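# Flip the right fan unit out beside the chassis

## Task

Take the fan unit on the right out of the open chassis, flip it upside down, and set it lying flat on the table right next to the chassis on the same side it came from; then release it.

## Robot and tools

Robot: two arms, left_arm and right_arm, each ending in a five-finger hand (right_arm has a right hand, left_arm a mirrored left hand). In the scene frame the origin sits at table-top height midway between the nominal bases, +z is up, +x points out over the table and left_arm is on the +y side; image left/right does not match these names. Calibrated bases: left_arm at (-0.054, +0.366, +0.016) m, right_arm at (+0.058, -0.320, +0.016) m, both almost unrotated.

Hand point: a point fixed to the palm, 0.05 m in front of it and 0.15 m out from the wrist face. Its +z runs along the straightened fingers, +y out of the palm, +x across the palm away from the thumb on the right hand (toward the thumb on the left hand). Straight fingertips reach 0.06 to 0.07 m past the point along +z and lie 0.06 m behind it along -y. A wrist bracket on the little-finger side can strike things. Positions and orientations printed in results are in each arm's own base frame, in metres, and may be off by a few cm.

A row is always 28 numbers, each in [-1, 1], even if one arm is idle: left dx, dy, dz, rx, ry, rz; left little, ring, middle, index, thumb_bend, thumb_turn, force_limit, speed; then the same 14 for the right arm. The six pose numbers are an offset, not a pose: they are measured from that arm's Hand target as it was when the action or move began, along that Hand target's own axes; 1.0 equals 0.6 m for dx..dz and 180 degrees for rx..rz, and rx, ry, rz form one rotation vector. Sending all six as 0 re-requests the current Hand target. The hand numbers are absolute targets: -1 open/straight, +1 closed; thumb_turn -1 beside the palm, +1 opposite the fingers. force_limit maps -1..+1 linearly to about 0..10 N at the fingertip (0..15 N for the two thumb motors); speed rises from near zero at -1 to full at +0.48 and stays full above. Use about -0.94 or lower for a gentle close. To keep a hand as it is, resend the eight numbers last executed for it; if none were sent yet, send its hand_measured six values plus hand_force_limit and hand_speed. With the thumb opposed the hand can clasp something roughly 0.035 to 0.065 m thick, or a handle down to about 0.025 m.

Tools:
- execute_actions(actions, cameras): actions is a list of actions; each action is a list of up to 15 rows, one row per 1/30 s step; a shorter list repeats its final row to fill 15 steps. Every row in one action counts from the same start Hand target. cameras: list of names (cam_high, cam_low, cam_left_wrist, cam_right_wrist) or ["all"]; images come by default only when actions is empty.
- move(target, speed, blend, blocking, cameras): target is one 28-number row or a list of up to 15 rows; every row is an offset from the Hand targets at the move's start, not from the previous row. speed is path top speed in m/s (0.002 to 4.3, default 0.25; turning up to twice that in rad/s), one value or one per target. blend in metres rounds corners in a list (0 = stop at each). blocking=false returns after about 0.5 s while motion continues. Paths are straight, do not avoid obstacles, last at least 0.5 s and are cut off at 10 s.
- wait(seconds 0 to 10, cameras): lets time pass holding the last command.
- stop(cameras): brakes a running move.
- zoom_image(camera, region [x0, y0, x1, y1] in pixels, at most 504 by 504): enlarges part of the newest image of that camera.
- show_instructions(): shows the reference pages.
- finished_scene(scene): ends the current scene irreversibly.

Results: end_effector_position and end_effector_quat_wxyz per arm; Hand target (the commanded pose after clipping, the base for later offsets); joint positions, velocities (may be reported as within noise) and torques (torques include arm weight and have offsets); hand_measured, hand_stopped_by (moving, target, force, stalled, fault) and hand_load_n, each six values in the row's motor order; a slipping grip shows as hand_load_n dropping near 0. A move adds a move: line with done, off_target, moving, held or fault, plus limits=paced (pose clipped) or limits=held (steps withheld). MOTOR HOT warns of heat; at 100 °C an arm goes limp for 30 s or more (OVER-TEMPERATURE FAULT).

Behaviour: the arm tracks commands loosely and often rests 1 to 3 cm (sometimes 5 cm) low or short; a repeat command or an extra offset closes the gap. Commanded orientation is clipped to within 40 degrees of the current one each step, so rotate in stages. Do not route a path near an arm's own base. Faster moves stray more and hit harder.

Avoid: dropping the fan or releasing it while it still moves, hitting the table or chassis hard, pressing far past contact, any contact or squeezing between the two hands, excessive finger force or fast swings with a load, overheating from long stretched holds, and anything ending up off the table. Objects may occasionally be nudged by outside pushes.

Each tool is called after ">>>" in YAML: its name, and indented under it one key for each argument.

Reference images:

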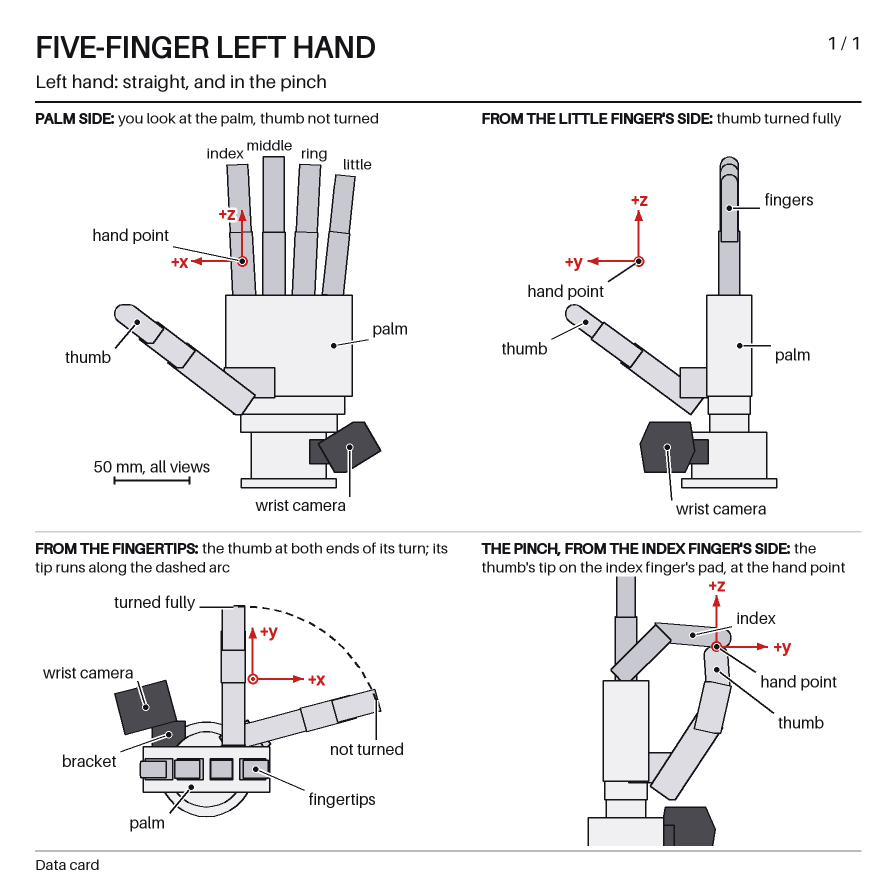

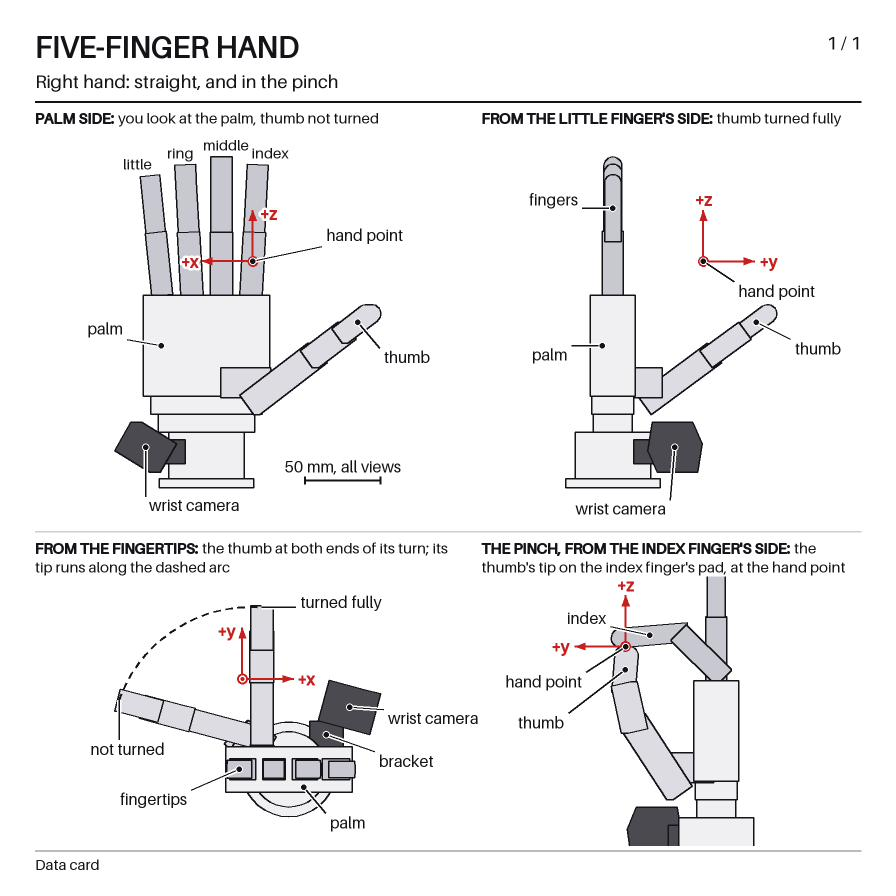

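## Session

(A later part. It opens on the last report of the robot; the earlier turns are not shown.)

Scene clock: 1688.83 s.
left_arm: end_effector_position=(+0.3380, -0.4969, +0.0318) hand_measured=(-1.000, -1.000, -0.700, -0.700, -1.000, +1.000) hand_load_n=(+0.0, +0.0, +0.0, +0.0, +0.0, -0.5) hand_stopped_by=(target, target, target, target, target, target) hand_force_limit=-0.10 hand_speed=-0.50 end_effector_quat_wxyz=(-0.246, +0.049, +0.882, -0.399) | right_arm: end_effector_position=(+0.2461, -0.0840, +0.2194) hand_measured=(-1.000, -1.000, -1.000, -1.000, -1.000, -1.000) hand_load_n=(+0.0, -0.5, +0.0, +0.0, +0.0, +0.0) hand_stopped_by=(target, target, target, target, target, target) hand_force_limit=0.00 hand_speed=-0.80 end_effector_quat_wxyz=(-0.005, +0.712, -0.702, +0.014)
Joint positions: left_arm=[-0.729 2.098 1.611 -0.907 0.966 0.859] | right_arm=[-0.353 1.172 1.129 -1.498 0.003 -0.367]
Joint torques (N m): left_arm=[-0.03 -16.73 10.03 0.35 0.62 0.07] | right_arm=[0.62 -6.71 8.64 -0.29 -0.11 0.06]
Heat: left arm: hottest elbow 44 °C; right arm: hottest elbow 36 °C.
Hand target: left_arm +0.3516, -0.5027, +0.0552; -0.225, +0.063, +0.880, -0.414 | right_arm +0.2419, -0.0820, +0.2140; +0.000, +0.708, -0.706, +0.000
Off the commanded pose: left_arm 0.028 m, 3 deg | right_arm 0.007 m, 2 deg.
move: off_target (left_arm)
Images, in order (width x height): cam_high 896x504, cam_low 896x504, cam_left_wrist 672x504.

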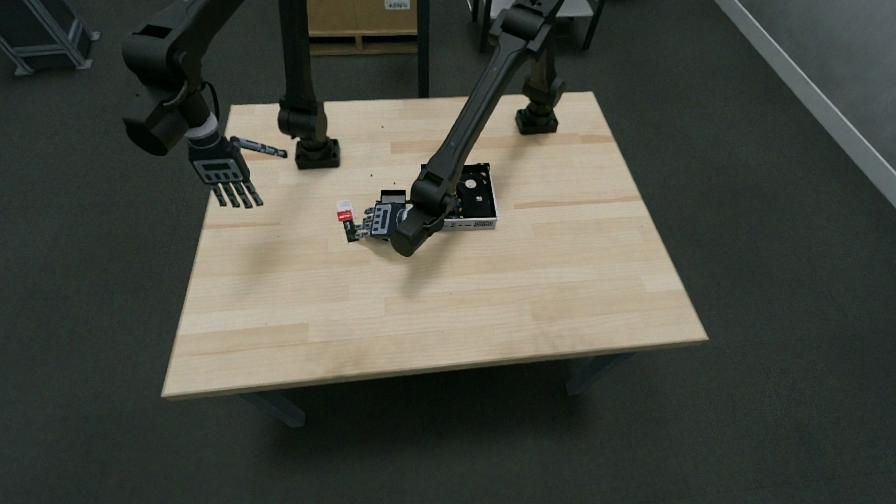

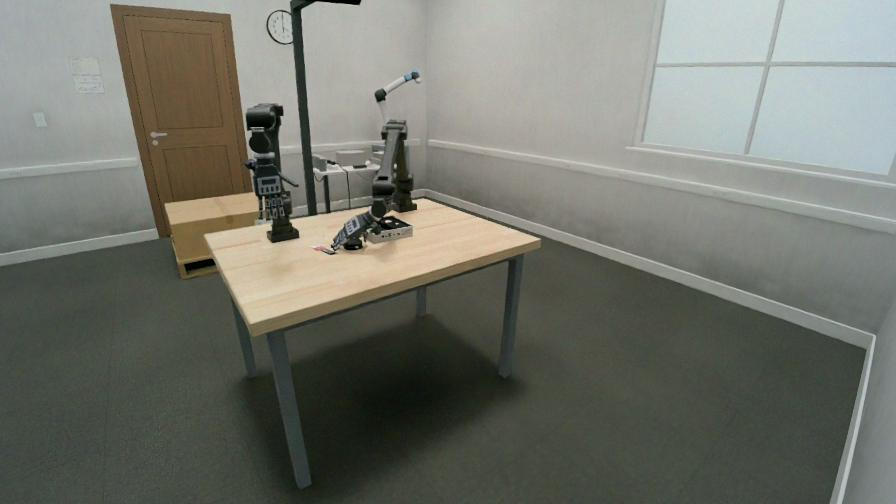

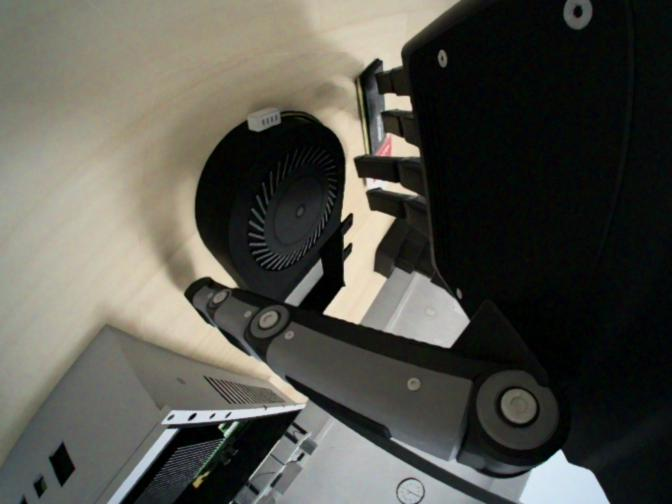

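>>> move:
  target:
    - [-0.015,-0.016,-0.019,0,0,0,-1,-1,-0.7,-0.7,-1,1,-0.1,-0.5,0,0,0,0,0,0,-1,-1,-1,-1,-1,-1,0,-0.8]
    - [0.0121,-0.0776,-0.0669,0,0,0,-1,-1,-0.7,-0.7,-1,1,-0.1,-0.5,0,0,0,0,0,0,-1,-1,-1,-1,-1,-1,0,-0.8]
    - [0.035,-0.128,-0.104,0,0,0,-1,-1,-0.7,-0.7,-1,1,-0.1,-0.5,0,0,0,0,0,0,-1,-1,-1,-1,-1,-1,0,-0.8]
  blend: 0.01
  speed: 0.08
  cameras: ["cam_high","cam_low","cam_left_wrist"]

Scene clock: 1700.23 s.
left_arm: end_effector_position=(+0.3502, -0.4971, +0.1263) hand_measured=(-1.000, -1.000, -0.700, -0.700, -1.000, +1.000) hand_load_n=(+0.0, +0.0, +0.0, +0.0, +0.0, +0.0) hand_stopped_by=(target, target, target, target, target, target) hand_force_limit=-0.10 hand_speed=-0.50 end_effector_quat_wxyz=(-0.251, +0.046, +0.883, -0.394) | right_arm: end_effector_position=(+0.2461, -0.0840, +0.2194) hand_measured=(-1.000, -1.000, -1.000, -1.000, -1.000, -1.000) hand_load_n=(+0.0, +0.0, +0.0, +0.0, +0.0, +0.0) hand_stopped_by=(target, target, target, target, target, target) hand_force_limit=0.00 hand_speed=-0.80 end_effector_quat_wxyz=(-0.005, +0.712, -0.702, +0.014)
Joint positions: left_arm=[-0.717 2.041 1.782 -1.172 0.965 0.885] | right_arm=[-0.353 1.172 1.129 -1.498 0.003 -0.367]
Joint torques (N m): left_arm=[0.38 -16.15 12.31 0.25 0.75 0.07] | right_arm=[0.73 -7.24 8.49 -0.28 -0.11 0.06]
Heat: left arm: hottest elbow 43 °C; right arm: hottest elbow 36 °C.
Hand target: left_arm +0.3667, -0.5026, +0.1551; -0.225, +0.063, +0.880, -0.414 | right_arm +0.2419, -0.0820, +0.2140; +0.000, +0.708, -0.706, +0.000
Off the commanded pose: left_arm 0.034 m, 4 deg | right_arm 0.007 m, 2 deg.
move: off_target (left_arm); blend cut to 0.0089 m at target 1
Images, in order (width x height): cam_high 896x504, cam_low 896x504, cam_left_wrist 672x504.

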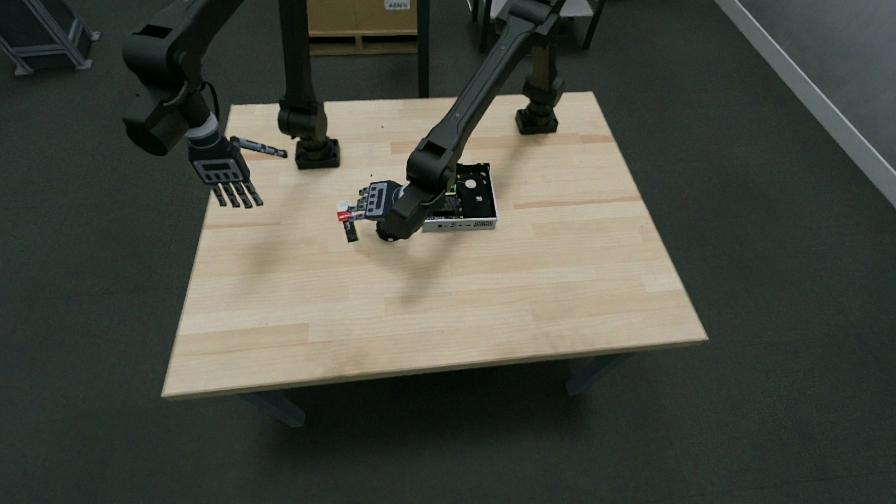

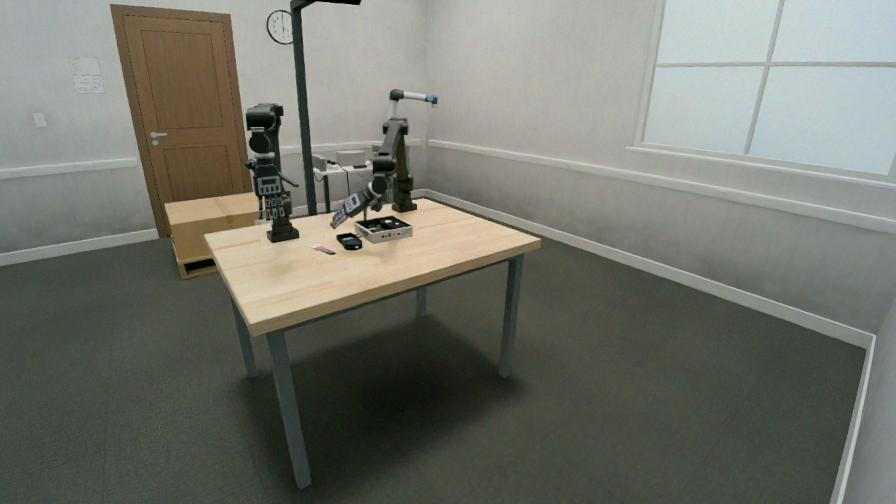

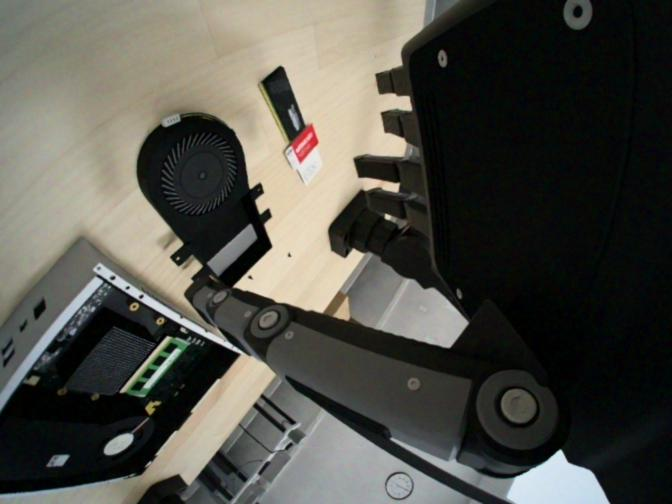

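>>> zoom_image:
  camera: "cam_low"
  region: [310, 205, 430, 265]

>>> zoom_image:
  camera: "cam_high"
  region: [330, 150, 510, 260]

>>> zoom_image:
  camera: "cam_left_wrist"
  region: [0, 60, 350, 504]

Scaled by 4.200 from the camera's 896x504 image, which has a finer 1280x720 frame.

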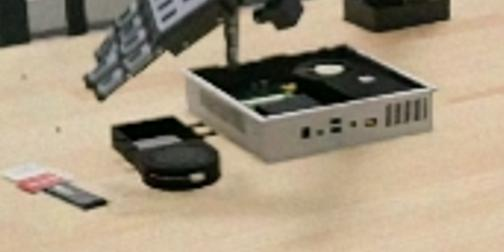

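Scaled by 2.800 from the camera's 896x504 image, which has a finer 1280x720 frame.

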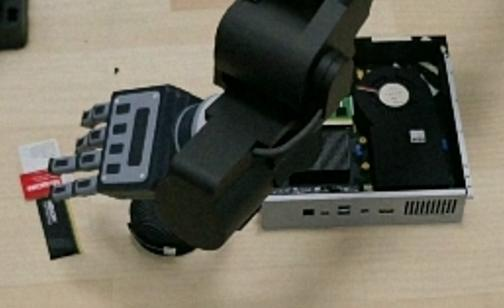

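Scaled by 1.135 from the camera's 672x504 image, which has a finer 960x720 frame.

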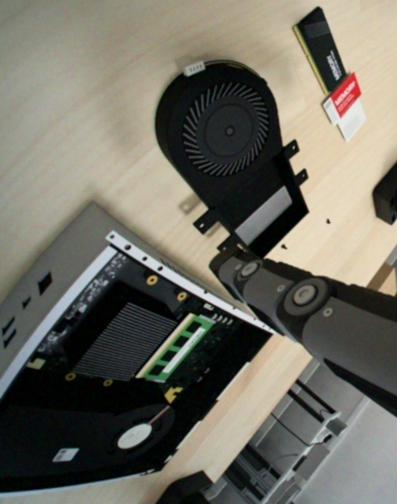

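>>> finished_scene:
  scene: 2

The scene is finished: the task was done.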